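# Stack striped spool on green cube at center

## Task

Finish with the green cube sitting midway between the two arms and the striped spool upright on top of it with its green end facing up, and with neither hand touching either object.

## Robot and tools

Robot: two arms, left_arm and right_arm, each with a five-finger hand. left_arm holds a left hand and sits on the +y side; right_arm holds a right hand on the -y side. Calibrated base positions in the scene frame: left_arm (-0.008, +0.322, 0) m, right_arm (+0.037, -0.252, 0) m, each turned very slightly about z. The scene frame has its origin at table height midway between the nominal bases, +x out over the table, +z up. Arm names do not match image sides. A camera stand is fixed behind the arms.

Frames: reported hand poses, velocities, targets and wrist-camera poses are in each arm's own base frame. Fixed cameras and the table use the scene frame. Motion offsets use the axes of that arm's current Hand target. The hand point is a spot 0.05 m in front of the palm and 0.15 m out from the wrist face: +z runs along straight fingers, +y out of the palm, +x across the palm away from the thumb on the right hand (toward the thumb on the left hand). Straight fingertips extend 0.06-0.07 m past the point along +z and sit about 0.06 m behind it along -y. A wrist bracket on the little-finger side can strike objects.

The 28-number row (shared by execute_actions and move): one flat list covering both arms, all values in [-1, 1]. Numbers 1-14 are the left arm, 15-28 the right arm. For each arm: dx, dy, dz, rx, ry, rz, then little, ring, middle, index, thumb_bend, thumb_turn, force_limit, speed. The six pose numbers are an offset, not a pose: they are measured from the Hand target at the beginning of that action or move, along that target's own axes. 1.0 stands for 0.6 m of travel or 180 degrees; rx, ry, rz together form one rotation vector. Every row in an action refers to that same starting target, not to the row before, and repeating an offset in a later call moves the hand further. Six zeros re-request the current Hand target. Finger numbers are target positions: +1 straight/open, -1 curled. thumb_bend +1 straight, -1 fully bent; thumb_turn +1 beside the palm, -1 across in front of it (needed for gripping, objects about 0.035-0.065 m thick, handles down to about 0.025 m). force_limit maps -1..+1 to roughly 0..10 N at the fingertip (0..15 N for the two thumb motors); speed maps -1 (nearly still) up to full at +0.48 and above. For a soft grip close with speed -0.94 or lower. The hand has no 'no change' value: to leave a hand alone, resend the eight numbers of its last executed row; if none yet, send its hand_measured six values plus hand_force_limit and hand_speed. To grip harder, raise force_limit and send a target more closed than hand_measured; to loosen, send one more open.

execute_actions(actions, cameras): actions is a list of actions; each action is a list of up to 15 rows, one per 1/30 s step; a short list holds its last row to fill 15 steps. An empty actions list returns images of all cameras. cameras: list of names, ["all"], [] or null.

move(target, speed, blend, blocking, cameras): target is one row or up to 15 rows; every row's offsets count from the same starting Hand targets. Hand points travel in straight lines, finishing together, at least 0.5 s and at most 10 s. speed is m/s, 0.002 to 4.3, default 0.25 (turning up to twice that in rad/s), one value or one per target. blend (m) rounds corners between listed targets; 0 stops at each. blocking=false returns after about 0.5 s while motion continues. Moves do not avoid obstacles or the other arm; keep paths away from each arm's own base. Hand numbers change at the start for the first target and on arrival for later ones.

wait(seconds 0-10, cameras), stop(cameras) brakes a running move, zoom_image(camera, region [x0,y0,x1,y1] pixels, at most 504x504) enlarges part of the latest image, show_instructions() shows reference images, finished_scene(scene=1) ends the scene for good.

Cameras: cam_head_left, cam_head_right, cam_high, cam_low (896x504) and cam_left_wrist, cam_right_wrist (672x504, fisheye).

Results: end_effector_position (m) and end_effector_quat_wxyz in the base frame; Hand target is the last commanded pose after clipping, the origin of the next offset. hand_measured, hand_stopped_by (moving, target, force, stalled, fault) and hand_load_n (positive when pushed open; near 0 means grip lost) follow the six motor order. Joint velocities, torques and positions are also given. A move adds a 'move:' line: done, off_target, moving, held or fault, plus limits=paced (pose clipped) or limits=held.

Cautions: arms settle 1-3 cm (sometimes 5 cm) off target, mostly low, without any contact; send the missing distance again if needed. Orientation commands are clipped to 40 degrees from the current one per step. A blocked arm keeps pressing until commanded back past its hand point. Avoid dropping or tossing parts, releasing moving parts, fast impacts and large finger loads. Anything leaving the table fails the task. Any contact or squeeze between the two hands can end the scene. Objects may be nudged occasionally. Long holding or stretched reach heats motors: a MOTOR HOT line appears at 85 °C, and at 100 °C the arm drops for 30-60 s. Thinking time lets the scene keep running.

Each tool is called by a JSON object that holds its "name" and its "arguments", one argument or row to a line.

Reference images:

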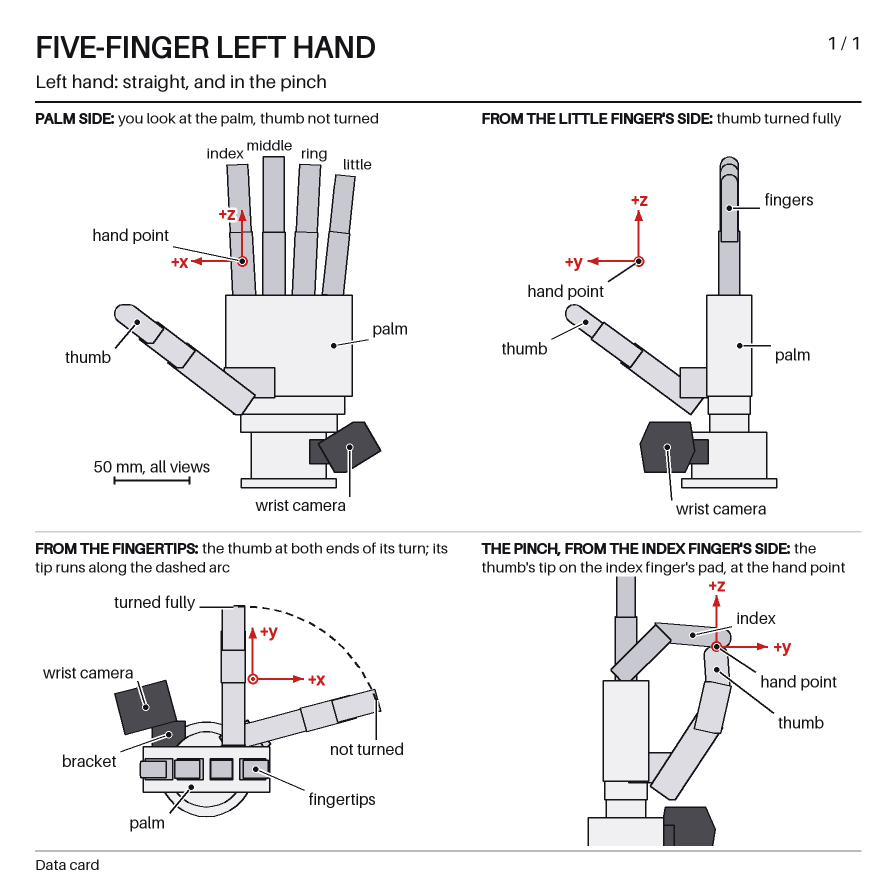

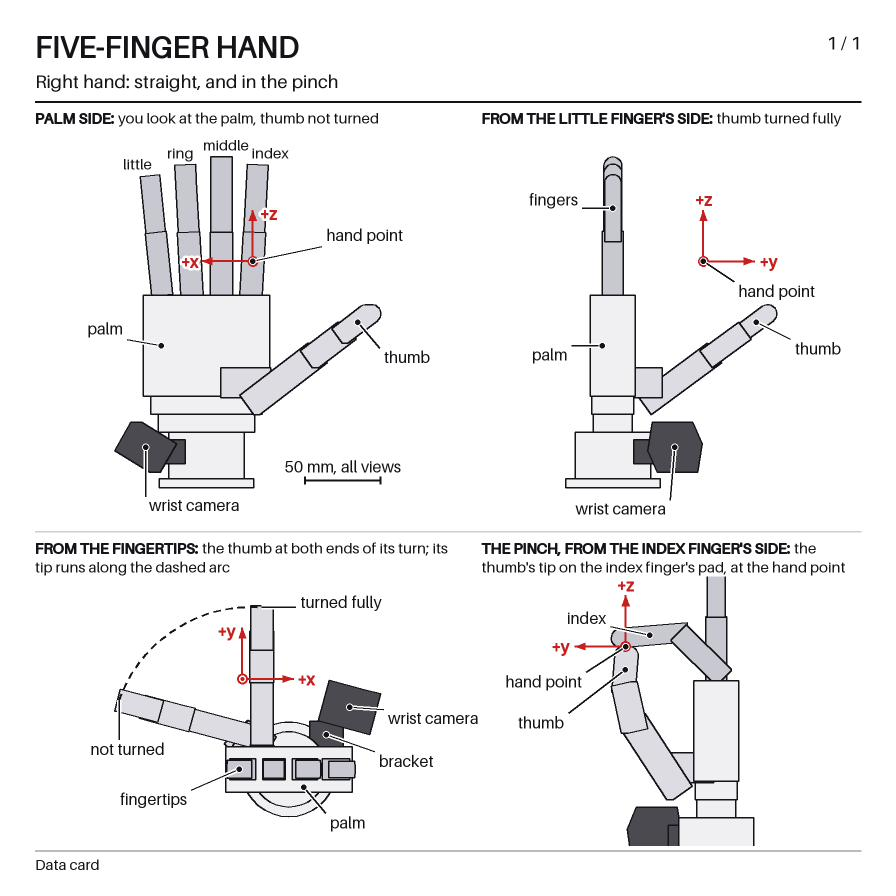

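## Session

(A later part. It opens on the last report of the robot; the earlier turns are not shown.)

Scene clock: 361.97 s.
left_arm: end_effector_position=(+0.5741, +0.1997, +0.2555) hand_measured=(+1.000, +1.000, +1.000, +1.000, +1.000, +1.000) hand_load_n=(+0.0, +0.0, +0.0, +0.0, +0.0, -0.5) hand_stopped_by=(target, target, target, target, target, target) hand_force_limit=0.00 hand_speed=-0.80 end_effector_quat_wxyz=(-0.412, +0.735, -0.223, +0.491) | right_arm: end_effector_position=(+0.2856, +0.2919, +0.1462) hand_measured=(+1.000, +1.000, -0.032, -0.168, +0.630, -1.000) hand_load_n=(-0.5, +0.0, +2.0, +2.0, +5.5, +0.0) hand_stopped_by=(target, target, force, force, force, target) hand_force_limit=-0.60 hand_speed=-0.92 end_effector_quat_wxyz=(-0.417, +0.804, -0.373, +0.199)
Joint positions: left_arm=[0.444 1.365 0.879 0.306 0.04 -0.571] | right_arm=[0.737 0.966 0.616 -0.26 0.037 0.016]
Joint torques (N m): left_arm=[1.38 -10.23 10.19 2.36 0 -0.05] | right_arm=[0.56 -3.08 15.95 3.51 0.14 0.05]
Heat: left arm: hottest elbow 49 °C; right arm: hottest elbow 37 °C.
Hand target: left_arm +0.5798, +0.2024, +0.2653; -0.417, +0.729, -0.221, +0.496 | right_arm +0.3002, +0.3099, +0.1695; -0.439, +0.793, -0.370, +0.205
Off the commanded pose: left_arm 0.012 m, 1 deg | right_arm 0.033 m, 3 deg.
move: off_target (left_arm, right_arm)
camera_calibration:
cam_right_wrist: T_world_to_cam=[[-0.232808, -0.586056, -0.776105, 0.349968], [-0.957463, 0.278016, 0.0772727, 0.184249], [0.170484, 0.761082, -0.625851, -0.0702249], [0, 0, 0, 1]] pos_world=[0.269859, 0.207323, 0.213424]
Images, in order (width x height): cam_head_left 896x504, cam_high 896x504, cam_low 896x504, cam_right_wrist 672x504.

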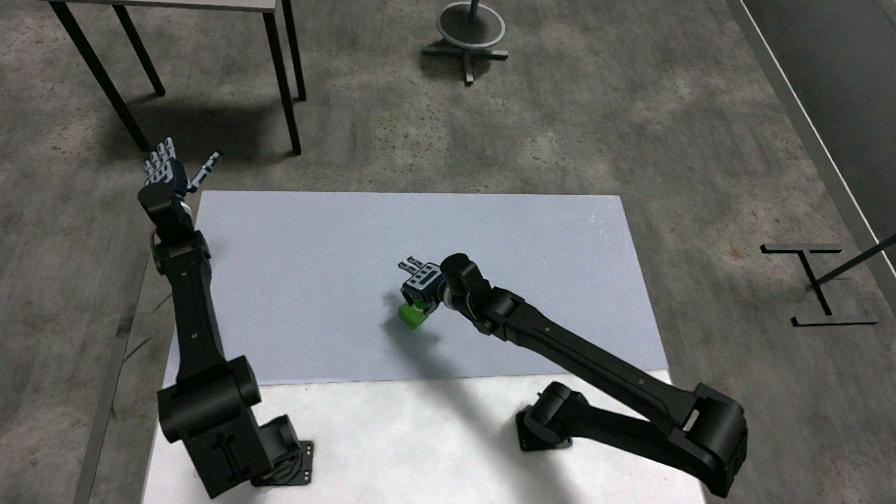

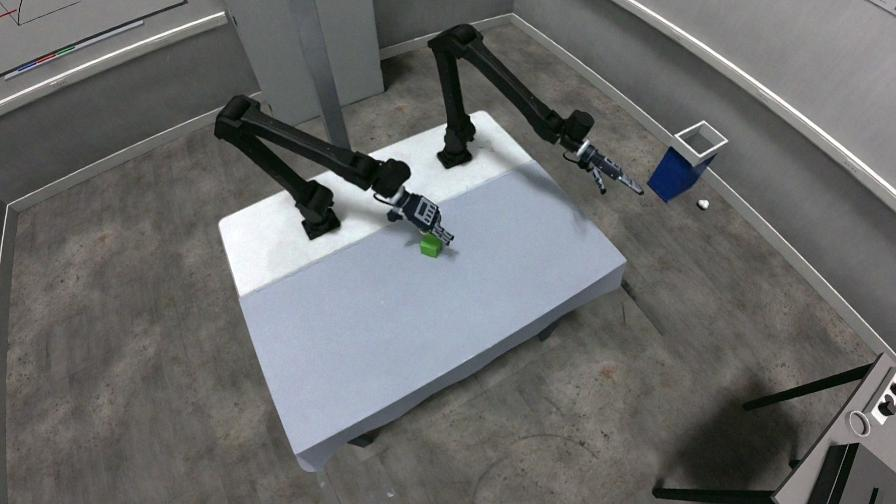

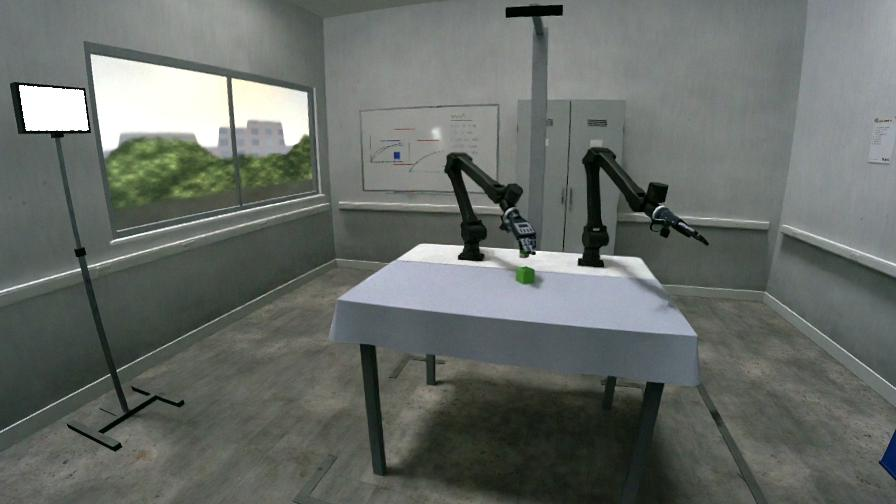

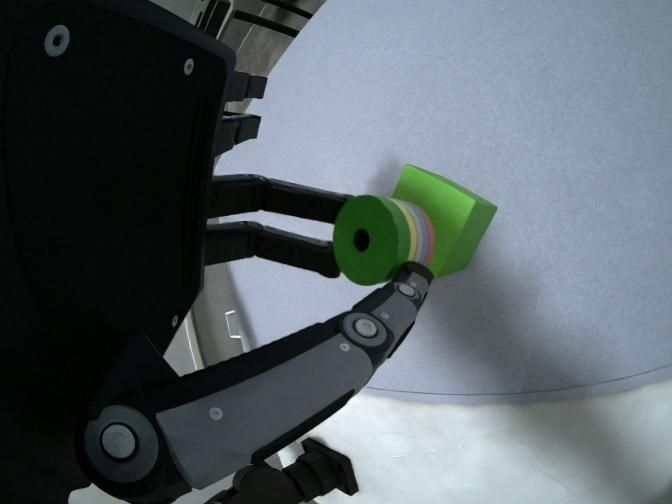

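{"name": "move", "arguments": {
  "target": [0,0,0,0,0,0,1,1,1,1,1,1,0,-0.8,-0.0035,0.0772,0.0577,0,0,0,1,1,-0.25,-0.25,0.3,-1,-0.6,-0.92],
  "speed": 0.08,
  "cameras": ["cam_right_wrist","cam_low","cam_high","cam_head_left"]
}}

{"name": "zoom_image", "arguments": {
  "camera": "cam_low",
  "region": [480, 220, 580, 300]
}}

{"name": "zoom_image", "arguments": {
  "camera": "cam_right_wrist",
  "region": [270, 80, 590, 400]
}}

{"name": "zoom_image", "arguments": {
  "camera": "cam_head_left",
  "region": [370, 250, 470, 350]
}}

Scene clock: 368.67 s.
left_arm: end_effector_position=(+0.5741, +0.1997, +0.2555) hand_measured=(+1.000, +1.000, +1.000, +1.000, +1.000, +1.000) hand_load_n=(+0.0, -0.5, +0.0, -0.5, +0.0, -0.5) hand_stopped_by=(target, target, target, target, target, target) hand_force_limit=0.00 hand_speed=-0.80 end_effector_quat_wxyz=(-0.412, +0.735, -0.223, +0.491) | right_arm: end_effector_position=(+0.3035, +0.3087, +0.1168) hand_measured=(+1.000, +1.000, -0.032, -0.168, +0.630, -1.000) hand_load_n=(+0.0, +0.0, +2.0, +2.5, +5.5, -0.5) hand_stopped_by=(target, target, force, force, force, target) hand_force_limit=-0.60 hand_speed=-0.92 end_effector_quat_wxyz=(-0.438, +0.793, -0.370, +0.208)
Joint positions: left_arm=[0.444 1.365 0.879 0.306 0.04 -0.571] | right_arm=[0.74 1.076 0.568 -0.052 0.043 0.019]
Joint torques (N m): left_arm=[1.03 -10.64 10.15 2.48 -0.02 -0.08] | right_arm=[0.73 -3.9 10.56 3.54 0.14 0.06]
Heat: left arm: hottest elbow 49 °C; right arm: hottest elbow 39 °C.
Hand target: left_arm +0.5798, +0.2024, +0.2653; -0.417, +0.729, -0.221, +0.496 | right_arm +0.3025, +0.3144, +0.1117; -0.439, +0.793, -0.370, +0.205
Off the commanded pose: left_arm 0.012 m, 1 deg | right_arm 0.008 m, 0 deg.
move: off_target (left_arm)
camera_calibration:
cam_right_wrist: T_world_to_cam=[[-0.204558, -0.558366, -0.80398, 0.327278], [-0.958938, 0.279153, 0.050112, 0.202216], [0.196453, 0.781218, -0.592541, -0.122456], [0, 0, 0, 1]] pos_world=[0.284917, 0.221956, 0.180431]
Images, in order (width x height): cam_head_left 896x504, cam_high 896x504, cam_low 896x504, cam_right_wrist 672x504.

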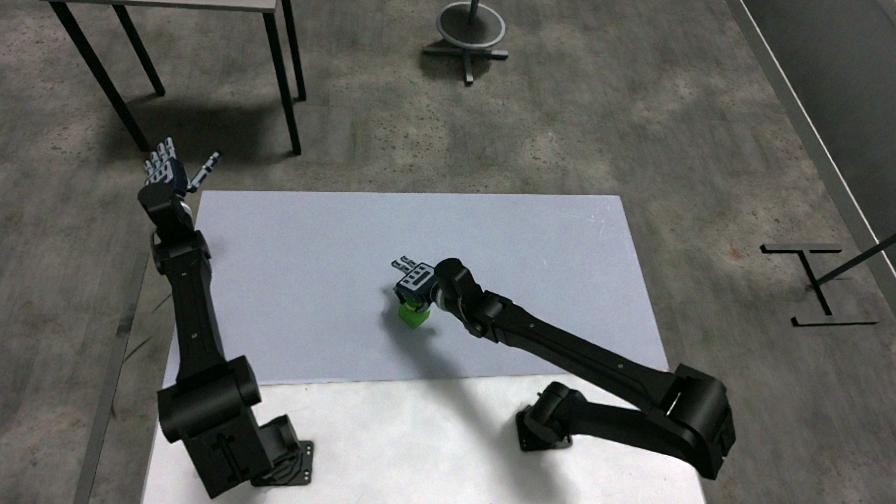

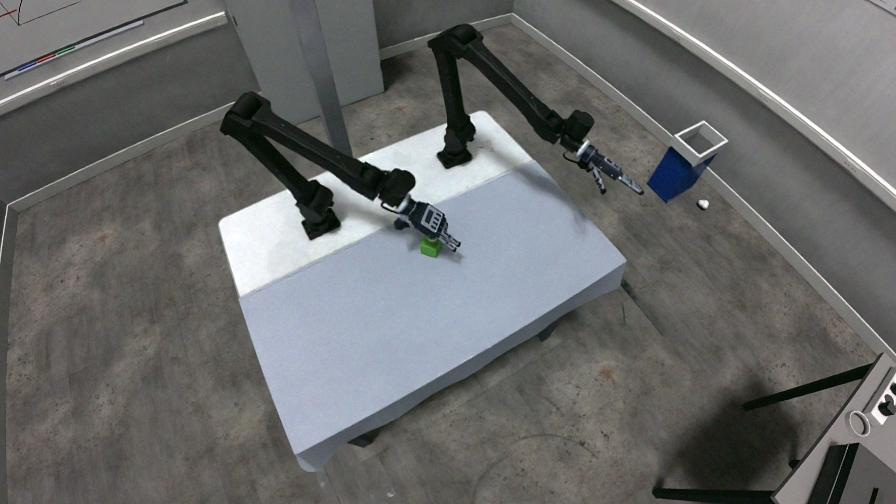

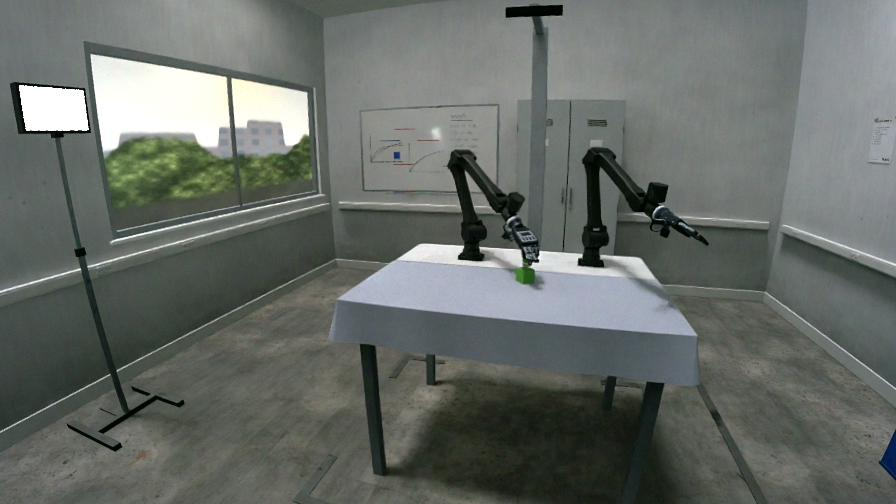

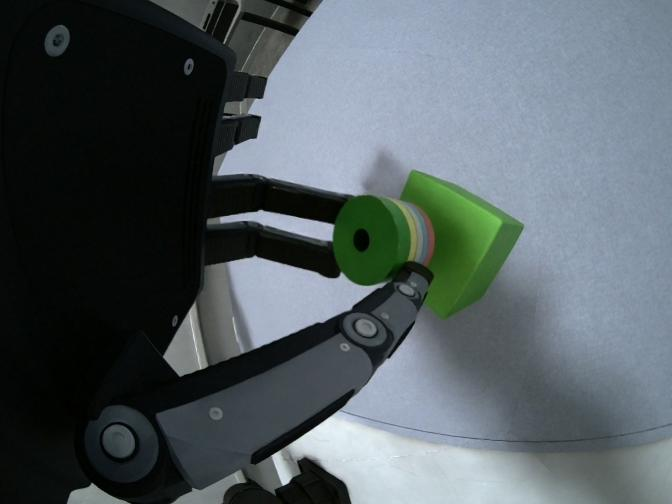

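Scaled by 5.040 from the camera's 896x504 image, which has a finer 1280x720 frame.

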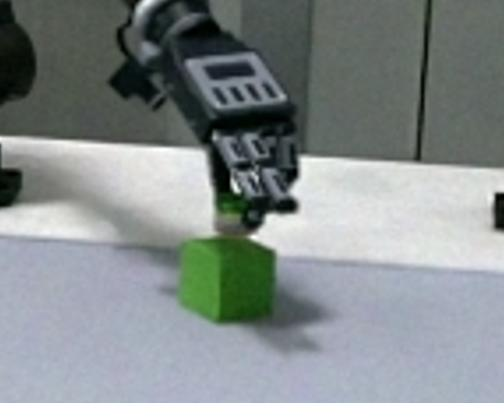

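Scaled by 1.575 from the camera's 672x504 image, which has a finer 960x720 frame.

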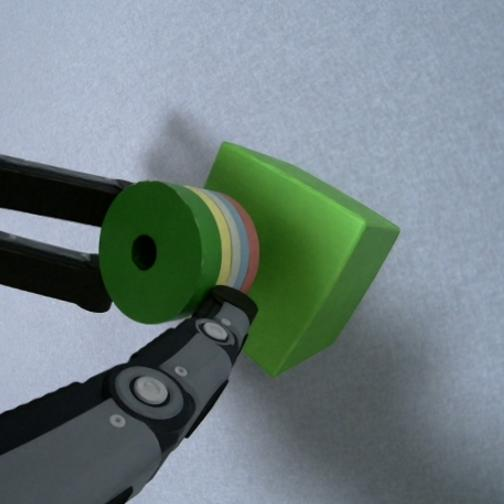

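Scaled by 5.040 from the camera's 896x504 image, which has a finer 1280x720 frame.

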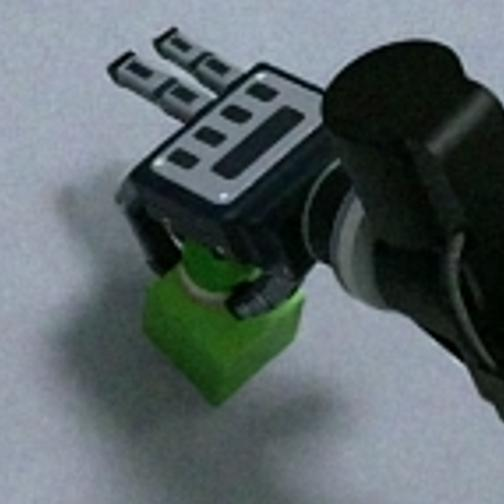

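{"name": "move", "arguments": {
  "target": [0,0,0,0,0,0,1,1,1,1,1,1,0,-0.8,0.004,0.02,0.006,0,0,0,1,1,-0.25,-0.25,0.3,-1,-0.6,-0.92],
  "speed": 0.05,
  "cameras": ["cam_right_wrist","cam_low","cam_head_left"]
}}

{"name": "zoom_image", "arguments": {
  "camera": "cam_low",
  "region": [495, 240, 555, 290]
}}

{"name": "zoom_image", "arguments": {
  "camera": "cam_right_wrist",
  "region": [270, 80, 590, 400]
}}

{"name": "zoom_image", "arguments": {
  "camera": "cam_head_left",
  "region": [370, 250, 470, 350]
}}

Scene clock: 389.37 s.
left_arm: end_effector_position=(+0.5741, +0.1997, +0.2555) hand_measured=(+1.000, +1.000, +1.000, +1.000, +1.000, +1.000) hand_load_n=(+0.0, -0.5, +0.0, +0.0, +0.0, -0.5) hand_stopped_by=(target, target, target, target, target, target) hand_force_limit=0.00 hand_speed=-0.80 end_effector_quat_wxyz=(-0.412, +0.735, -0.223, +0.491) | right_arm: end_effector_position=(+0.3019, +0.3073, +0.1064) hand_measured=(+1.000, +1.000, -0.032, -0.168, +0.630, -1.000) hand_load_n=(+0.0, +0.0, +2.0, +2.5, +5.5, +0.0) hand_stopped_by=(target, target, force, force, force, target) hand_force_limit=-0.60 hand_speed=-0.92 end_effector_quat_wxyz=(-0.439, +0.792, -0.370, +0.209)
Joint positions: left_arm=[0.444 1.365 0.879 0.306 0.04 -0.571] | right_arm=[0.74 1.088 0.542 -0.01 0.042 0.019]
Joint torques (N m): left_arm=[1.2 -10.52 10.1 2.41 -0.02 -0.06] | right_arm=[0.15 -3.78 10.15 3.58 -0.06 0.03]
Heat: left arm: hottest elbow 49 °C; right arm: hottest elbow 36 °C.
Hand target: left_arm +0.5798, +0.2024, +0.2653; -0.417, +0.729, -0.221, +0.496 | right_arm +0.3016, +0.3106, +0.0998; -0.439, +0.793, -0.370, +0.205
Off the commanded pose: left_arm 0.012 m, 1 deg | right_arm 0.007 m, 0 deg.
move: off_target (left_arm)
camera_calibration:
cam_right_wrist: T_world_to_cam=[[-0.202186, -0.556199, -0.806079, 0.316692], [-0.959236, 0.278415, 0.048493, 0.201965], [0.197453, 0.783024, -0.589818, -0.128409], [0, 0, 0, 1]] pos_world=[0.283118, 0.220461, 0.169747]
Images, in order (width x height): cam_head_left 896x504, cam_low 896x504, cam_right_wrist 672x504.

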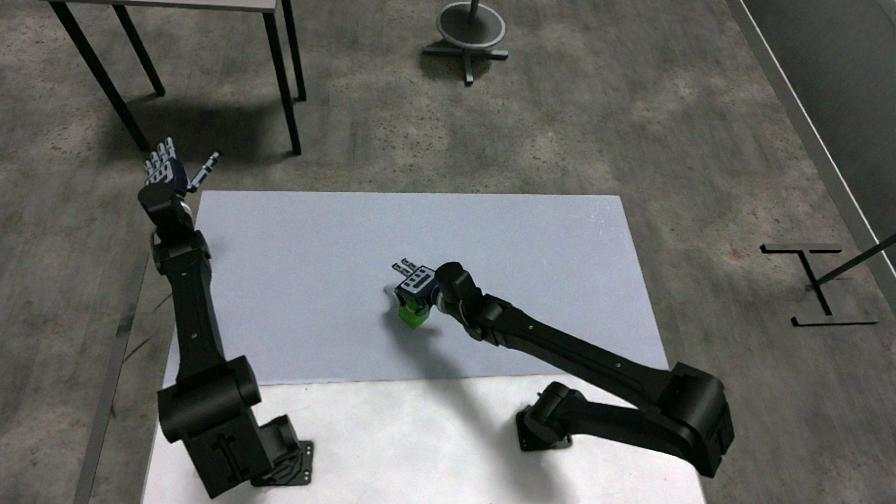

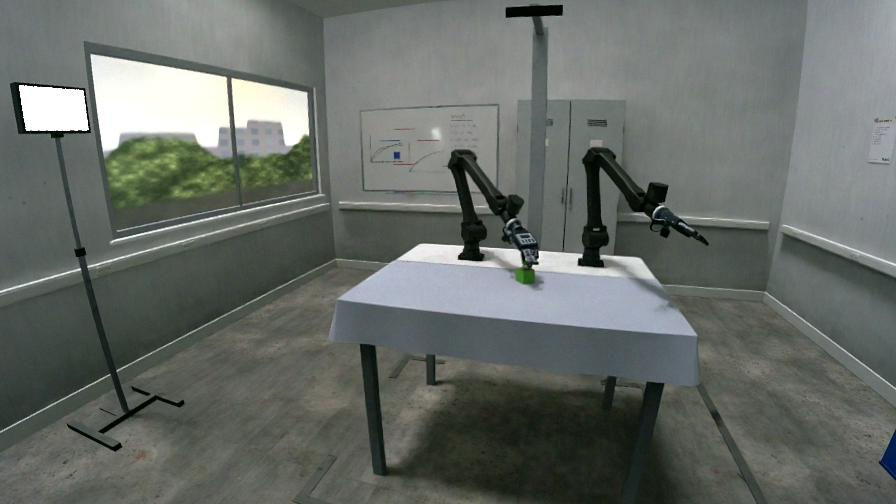

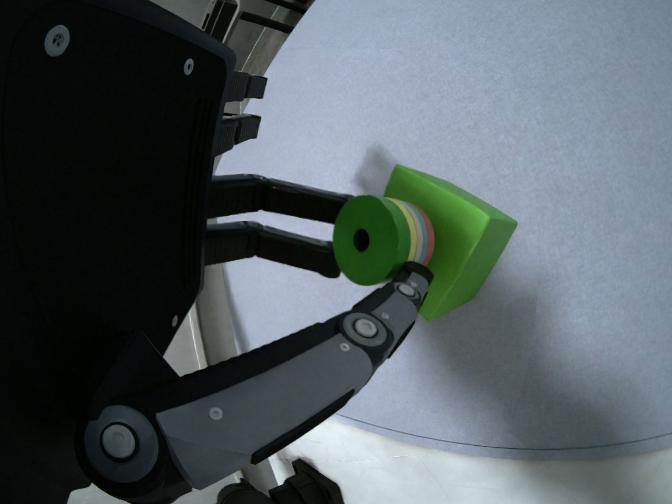

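Scaled by 8.400 from the camera's 896x504 image, which has a finer 1280x720 frame.

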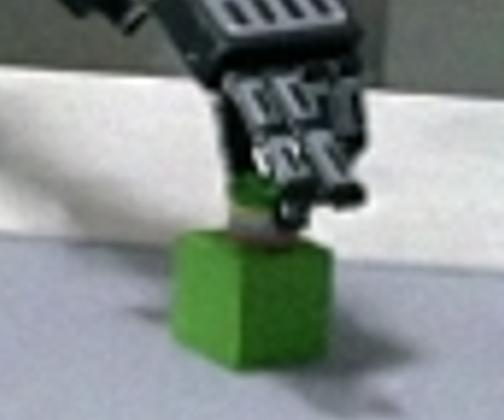

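Scaled by 1.575 from the camera's 672x504 image, which has a finer 960x720 frame.

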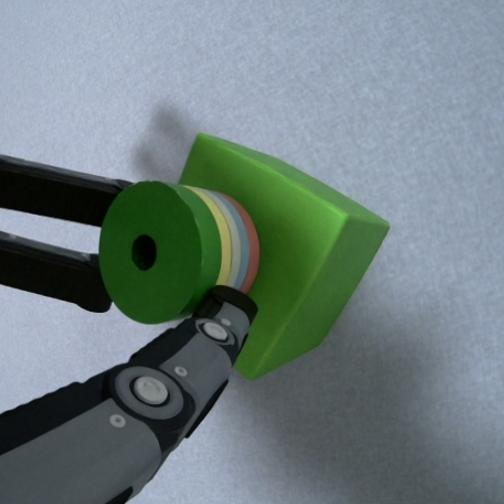

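Scaled by 5.040 from the camera's 896x504 image, which has a finer 1280x720 frame.

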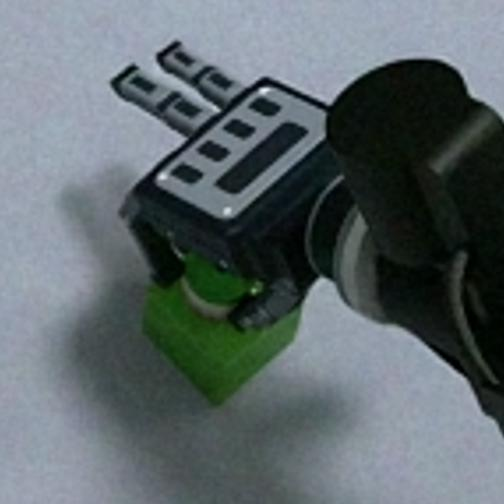

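{"name": "move", "arguments": {
  "target": [0,0,0,0,0,0,1,1,1,1,1,1,0,-0.8,0.0077,0.0075,-0.0028,0,0,0,1,1,-0.25,-0.25,0.3,-1,-0.6,-0.92],
  "speed": 0.05,
  "cameras": ["cam_right_wrist","cam_low","cam_head_left","cam_head_right"]
}}

{"name": "zoom_image", "arguments": {
  "camera": "cam_low",
  "region": [505, 250, 545, 284]
}}

{"name": "zoom_image", "arguments": {
  "camera": "cam_head_left",
  "region": [390, 285, 440, 335]
}}

{"name": "zoom_image", "arguments": {
  "camera": "cam_head_right",
  "region": [410, 285, 460, 335]
}}

Scene clock: 419.17 s.
left_arm: end_effector_position=(+0.5741, +0.1997, +0.2555) hand_measured=(+1.000, +1.000, +1.000, +1.000, +1.000, +1.000) hand_load_n=(+0.0, +0.0, +0.0, +0.0, +0.0, -0.5) hand_stopped_by=(target, target, target, target, target, target) hand_force_limit=0.00 hand_speed=-0.80 end_effector_quat_wxyz=(-0.412, +0.735, -0.223, +0.491) | right_arm: end_effector_position=(+0.2986, +0.3063, +0.1023) hand_measured=(+1.000, +1.000, -0.032, -0.168, +0.630, -1.000) hand_load_n=(+0.0, +0.0, +2.0, +2.5, +5.0, -0.5) hand_stopped_by=(target, target, force, force, force, target) hand_force_limit=-0.60 hand_speed=-0.92 end_effector_quat_wxyz=(-0.440, +0.793, -0.368, +0.204)
Joint positions: left_arm=[0.444 1.365 0.879 0.306 0.04 -0.571] | right_arm=[0.738 1.088 0.531 -0.002 0.03 0.019]
Joint torques (N m): left_arm=[0.62 -10.52 10.15 2.32 -0.02 -0.07] | right_arm=[-0.79 -4.13 9.84 3.54 -0.08 -0.04]
Heat: left arm: hottest elbow 50 °C; right arm: hottest elbow 38 °C.
Hand target: left_arm +0.5798, +0.2024, +0.2653; -0.417, +0.729, -0.221, +0.496 | right_arm +0.3016, +0.3045, +0.0968; -0.439, +0.793, -0.370, +0.205
Off the commanded pose: left_arm 0.012 m, 1 deg | right_arm 0.006 m, 0 deg.
move: off_target (left_arm)
camera_calibration:
cam_right_wrist: T_world_to_cam=[[-0.203238, -0.555877, -0.806037, 0.312341], [-0.961093, 0.270539, 0.0557595, 0.201643], [0.187069, 0.786009, -0.589233, -0.127236], [0, 0, 0, 1]] pos_world=[0.281079, 0.219079, 0.165543]
Images, in order (width x height): cam_head_left 896x504, cam_head_right 896x504, cam_low 896x504, cam_right_wrist 672x504.

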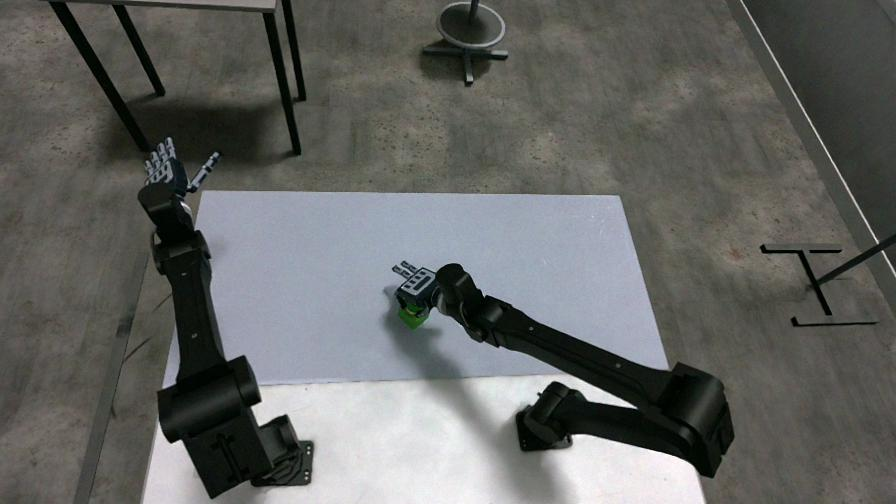

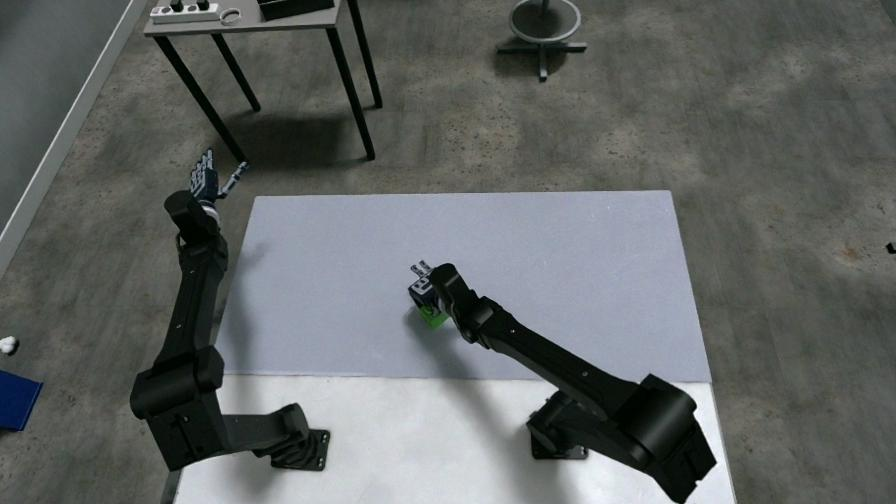

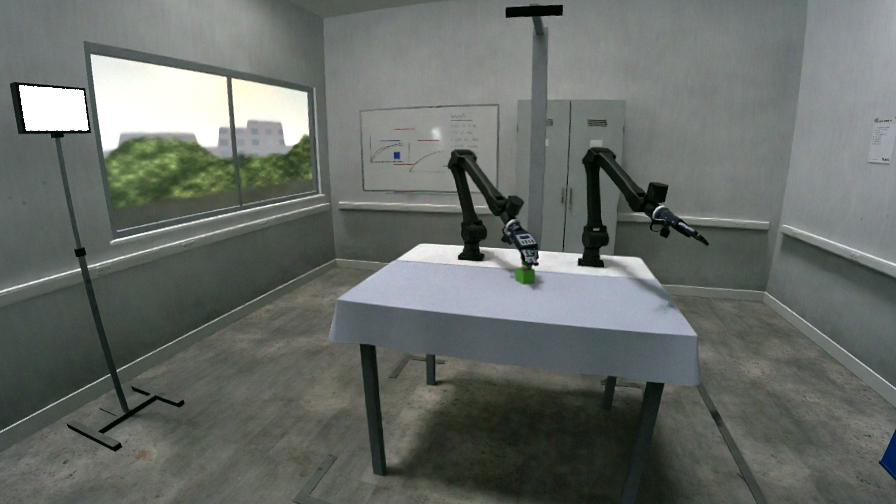

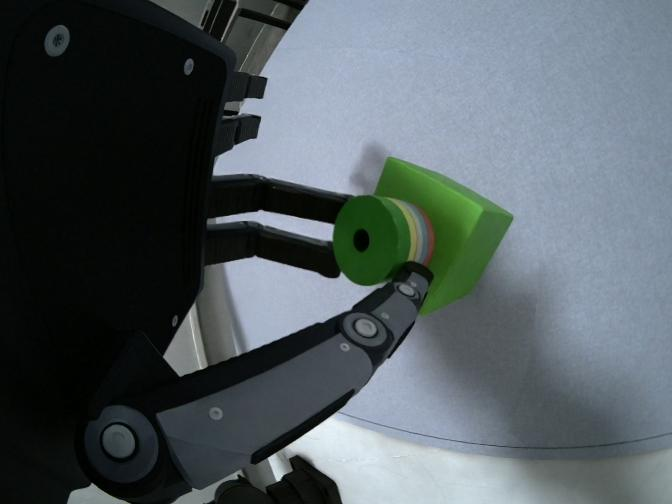

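Scaled by 12.600 from the camera's 896x504 image, which has a finer 1280x720 frame.

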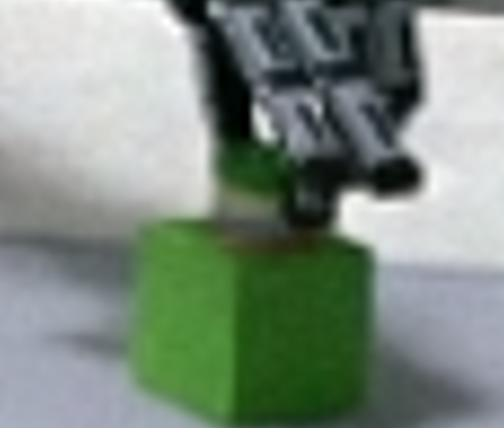

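Scaled by 10.080 from the camera's 896x504 image, which has a finer 1280x720 frame.

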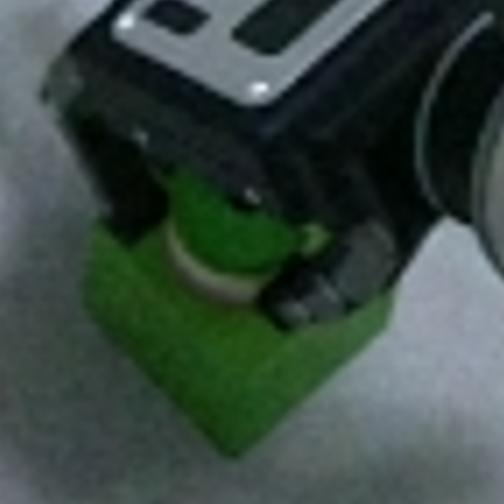

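Scaled by 10.080 from the camera's 896x504 image, which has a finer 1280x720 frame.

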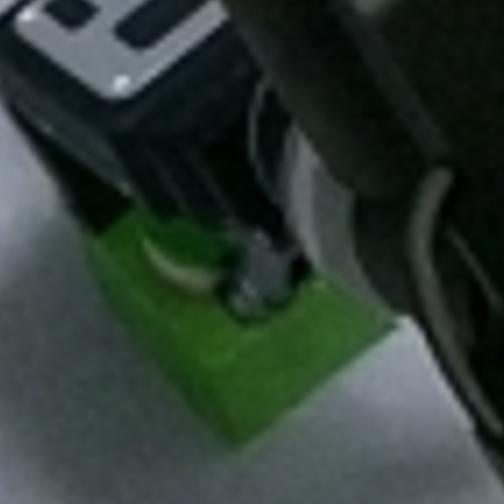

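{"name": "move", "arguments": {
  "target": [0,0,0,0,0,0,1,1,1,1,1,1,0,-0.8,0.0098,-0.0022,-0.006,0,0,0,1,1,-0.25,-0.25,0.3,-1,-0.6,-0.92],
  "speed": 0.05,
  "cameras": ["cam_right_wrist","cam_low","cam_head_left","cam_head_right"]
}}

{"name": "zoom_image", "arguments": {
  "camera": "cam_low",
  "region": [505, 250, 545, 284]
}}

{"name": "zoom_image", "arguments": {
  "camera": "cam_head_left",
  "region": [390, 285, 440, 335]
}}

Scene clock: 435.57 s.
left_arm: end_effector_position=(+0.5741, +0.1997, +0.2555) hand_measured=(+1.000, +1.000, +1.000, +1.000, +1.000, +1.000) hand_load_n=(+0.0, +0.0, +0.0, +0.0, +0.0, -0.5) hand_stopped_by=(target, target, target, target, target, target) hand_force_limit=0.00 hand_speed=-0.80 end_effector_quat_wxyz=(-0.412, +0.735, -0.223, +0.491) | right_arm: end_effector_position=(+0.3013, +0.3033, +0.1024) hand_measured=(+1.000, +1.000, -0.032, -0.168, +0.630, -1.000) hand_load_n=(+0.0, -0.5, +2.5, +2.5, +5.5, -0.5) hand_stopped_by=(target, target, force, force, force, target) hand_force_limit=-0.60 hand_speed=-0.92 end_effector_quat_wxyz=(-0.441, +0.793, -0.370, +0.201)
Joint positions: left_arm=[0.444 1.365 0.879 0.306 0.04 -0.571] | right_arm=[0.721 1.088 0.531 -0.002 0.013 0.016]
Joint torques (N m): left_arm=[1.08 -10.46 10.09 2.36 -0.03 -0.06] | right_arm=[-1.03 -5.19 9.81 2.86 -0.06 -0.08]
Heat: left arm: hottest elbow 50 °C; right arm: hottest elbow 38 °C.
Hand target: left_arm +0.5798, +0.2024, +0.2653; -0.417, +0.729, -0.221, +0.496 | right_arm +0.3034, +0.2985, +0.0998; -0.439, +0.793, -0.370, +0.205
Off the commanded pose: left_arm 0.012 m, 1 deg | right_arm 0.006 m, 0 deg.
move: off_target (left_arm)
camera_calibration:
cam_right_wrist: T_world_to_cam=[[-0.20679, -0.552091, -0.807733, 0.311416], [-0.960757, 0.270599, 0.0610102, 0.204353], [0.184888, 0.788652, -0.586383, -0.125722], [0, 0, 0, 1]] pos_world=[0.283976, 0.215784, 0.165353]
Images, in order (width x height): cam_head_left 896x504, cam_head_right 896x504, cam_low 896x504, cam_right_wrist 672x504.

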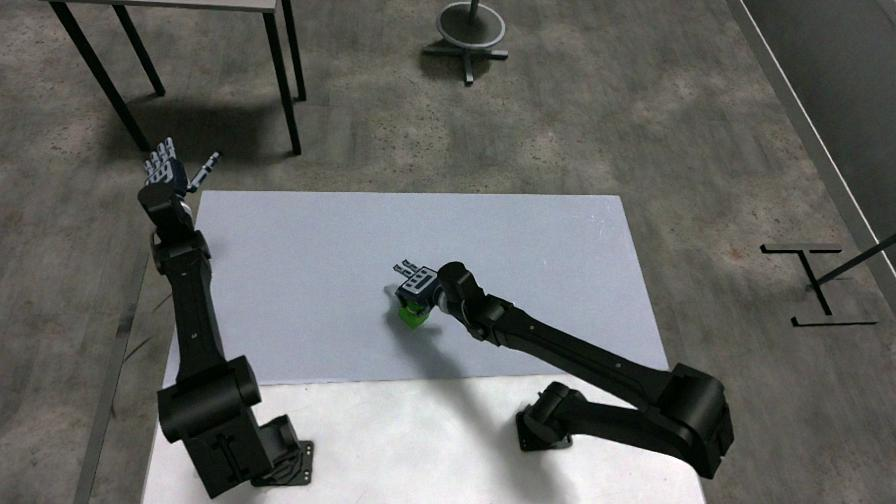

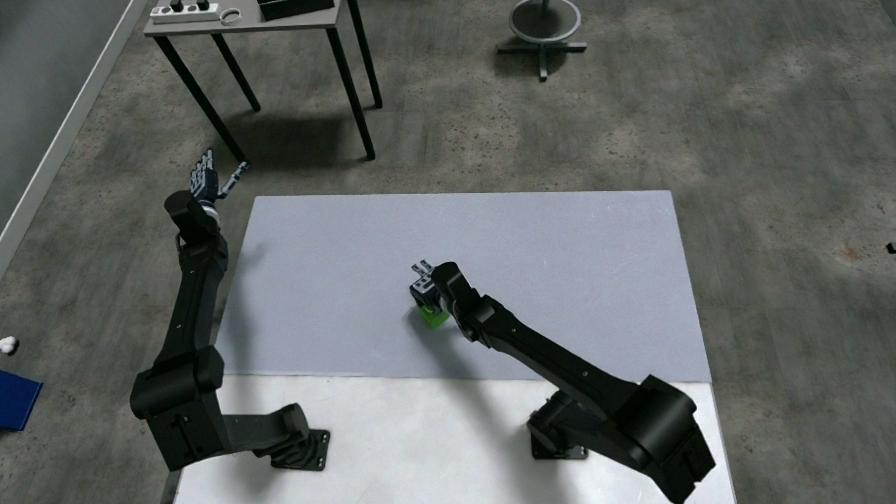

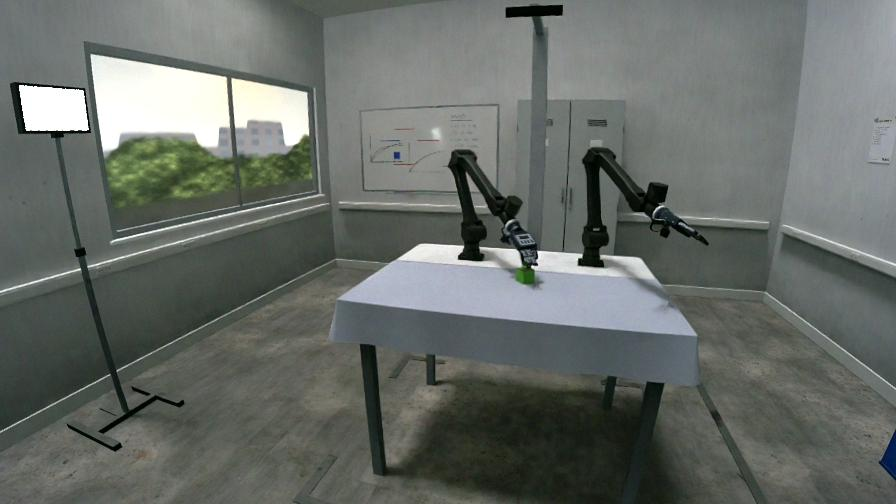

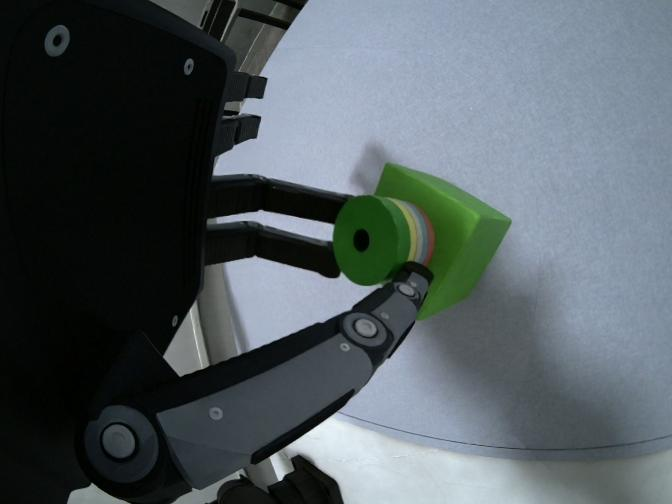

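Scaled by 12.600 from the camera's 896x504 image, which has a finer 1280x720 frame.

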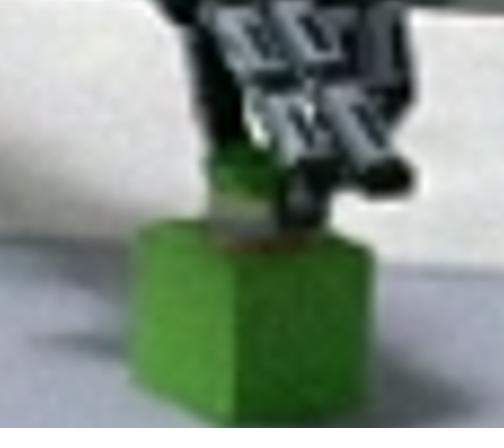

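Scaled by 10.080 from the camera's 896x504 image, which has a finer 1280x720 frame.

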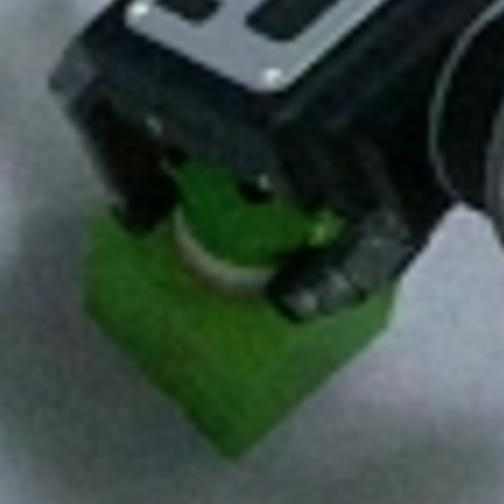

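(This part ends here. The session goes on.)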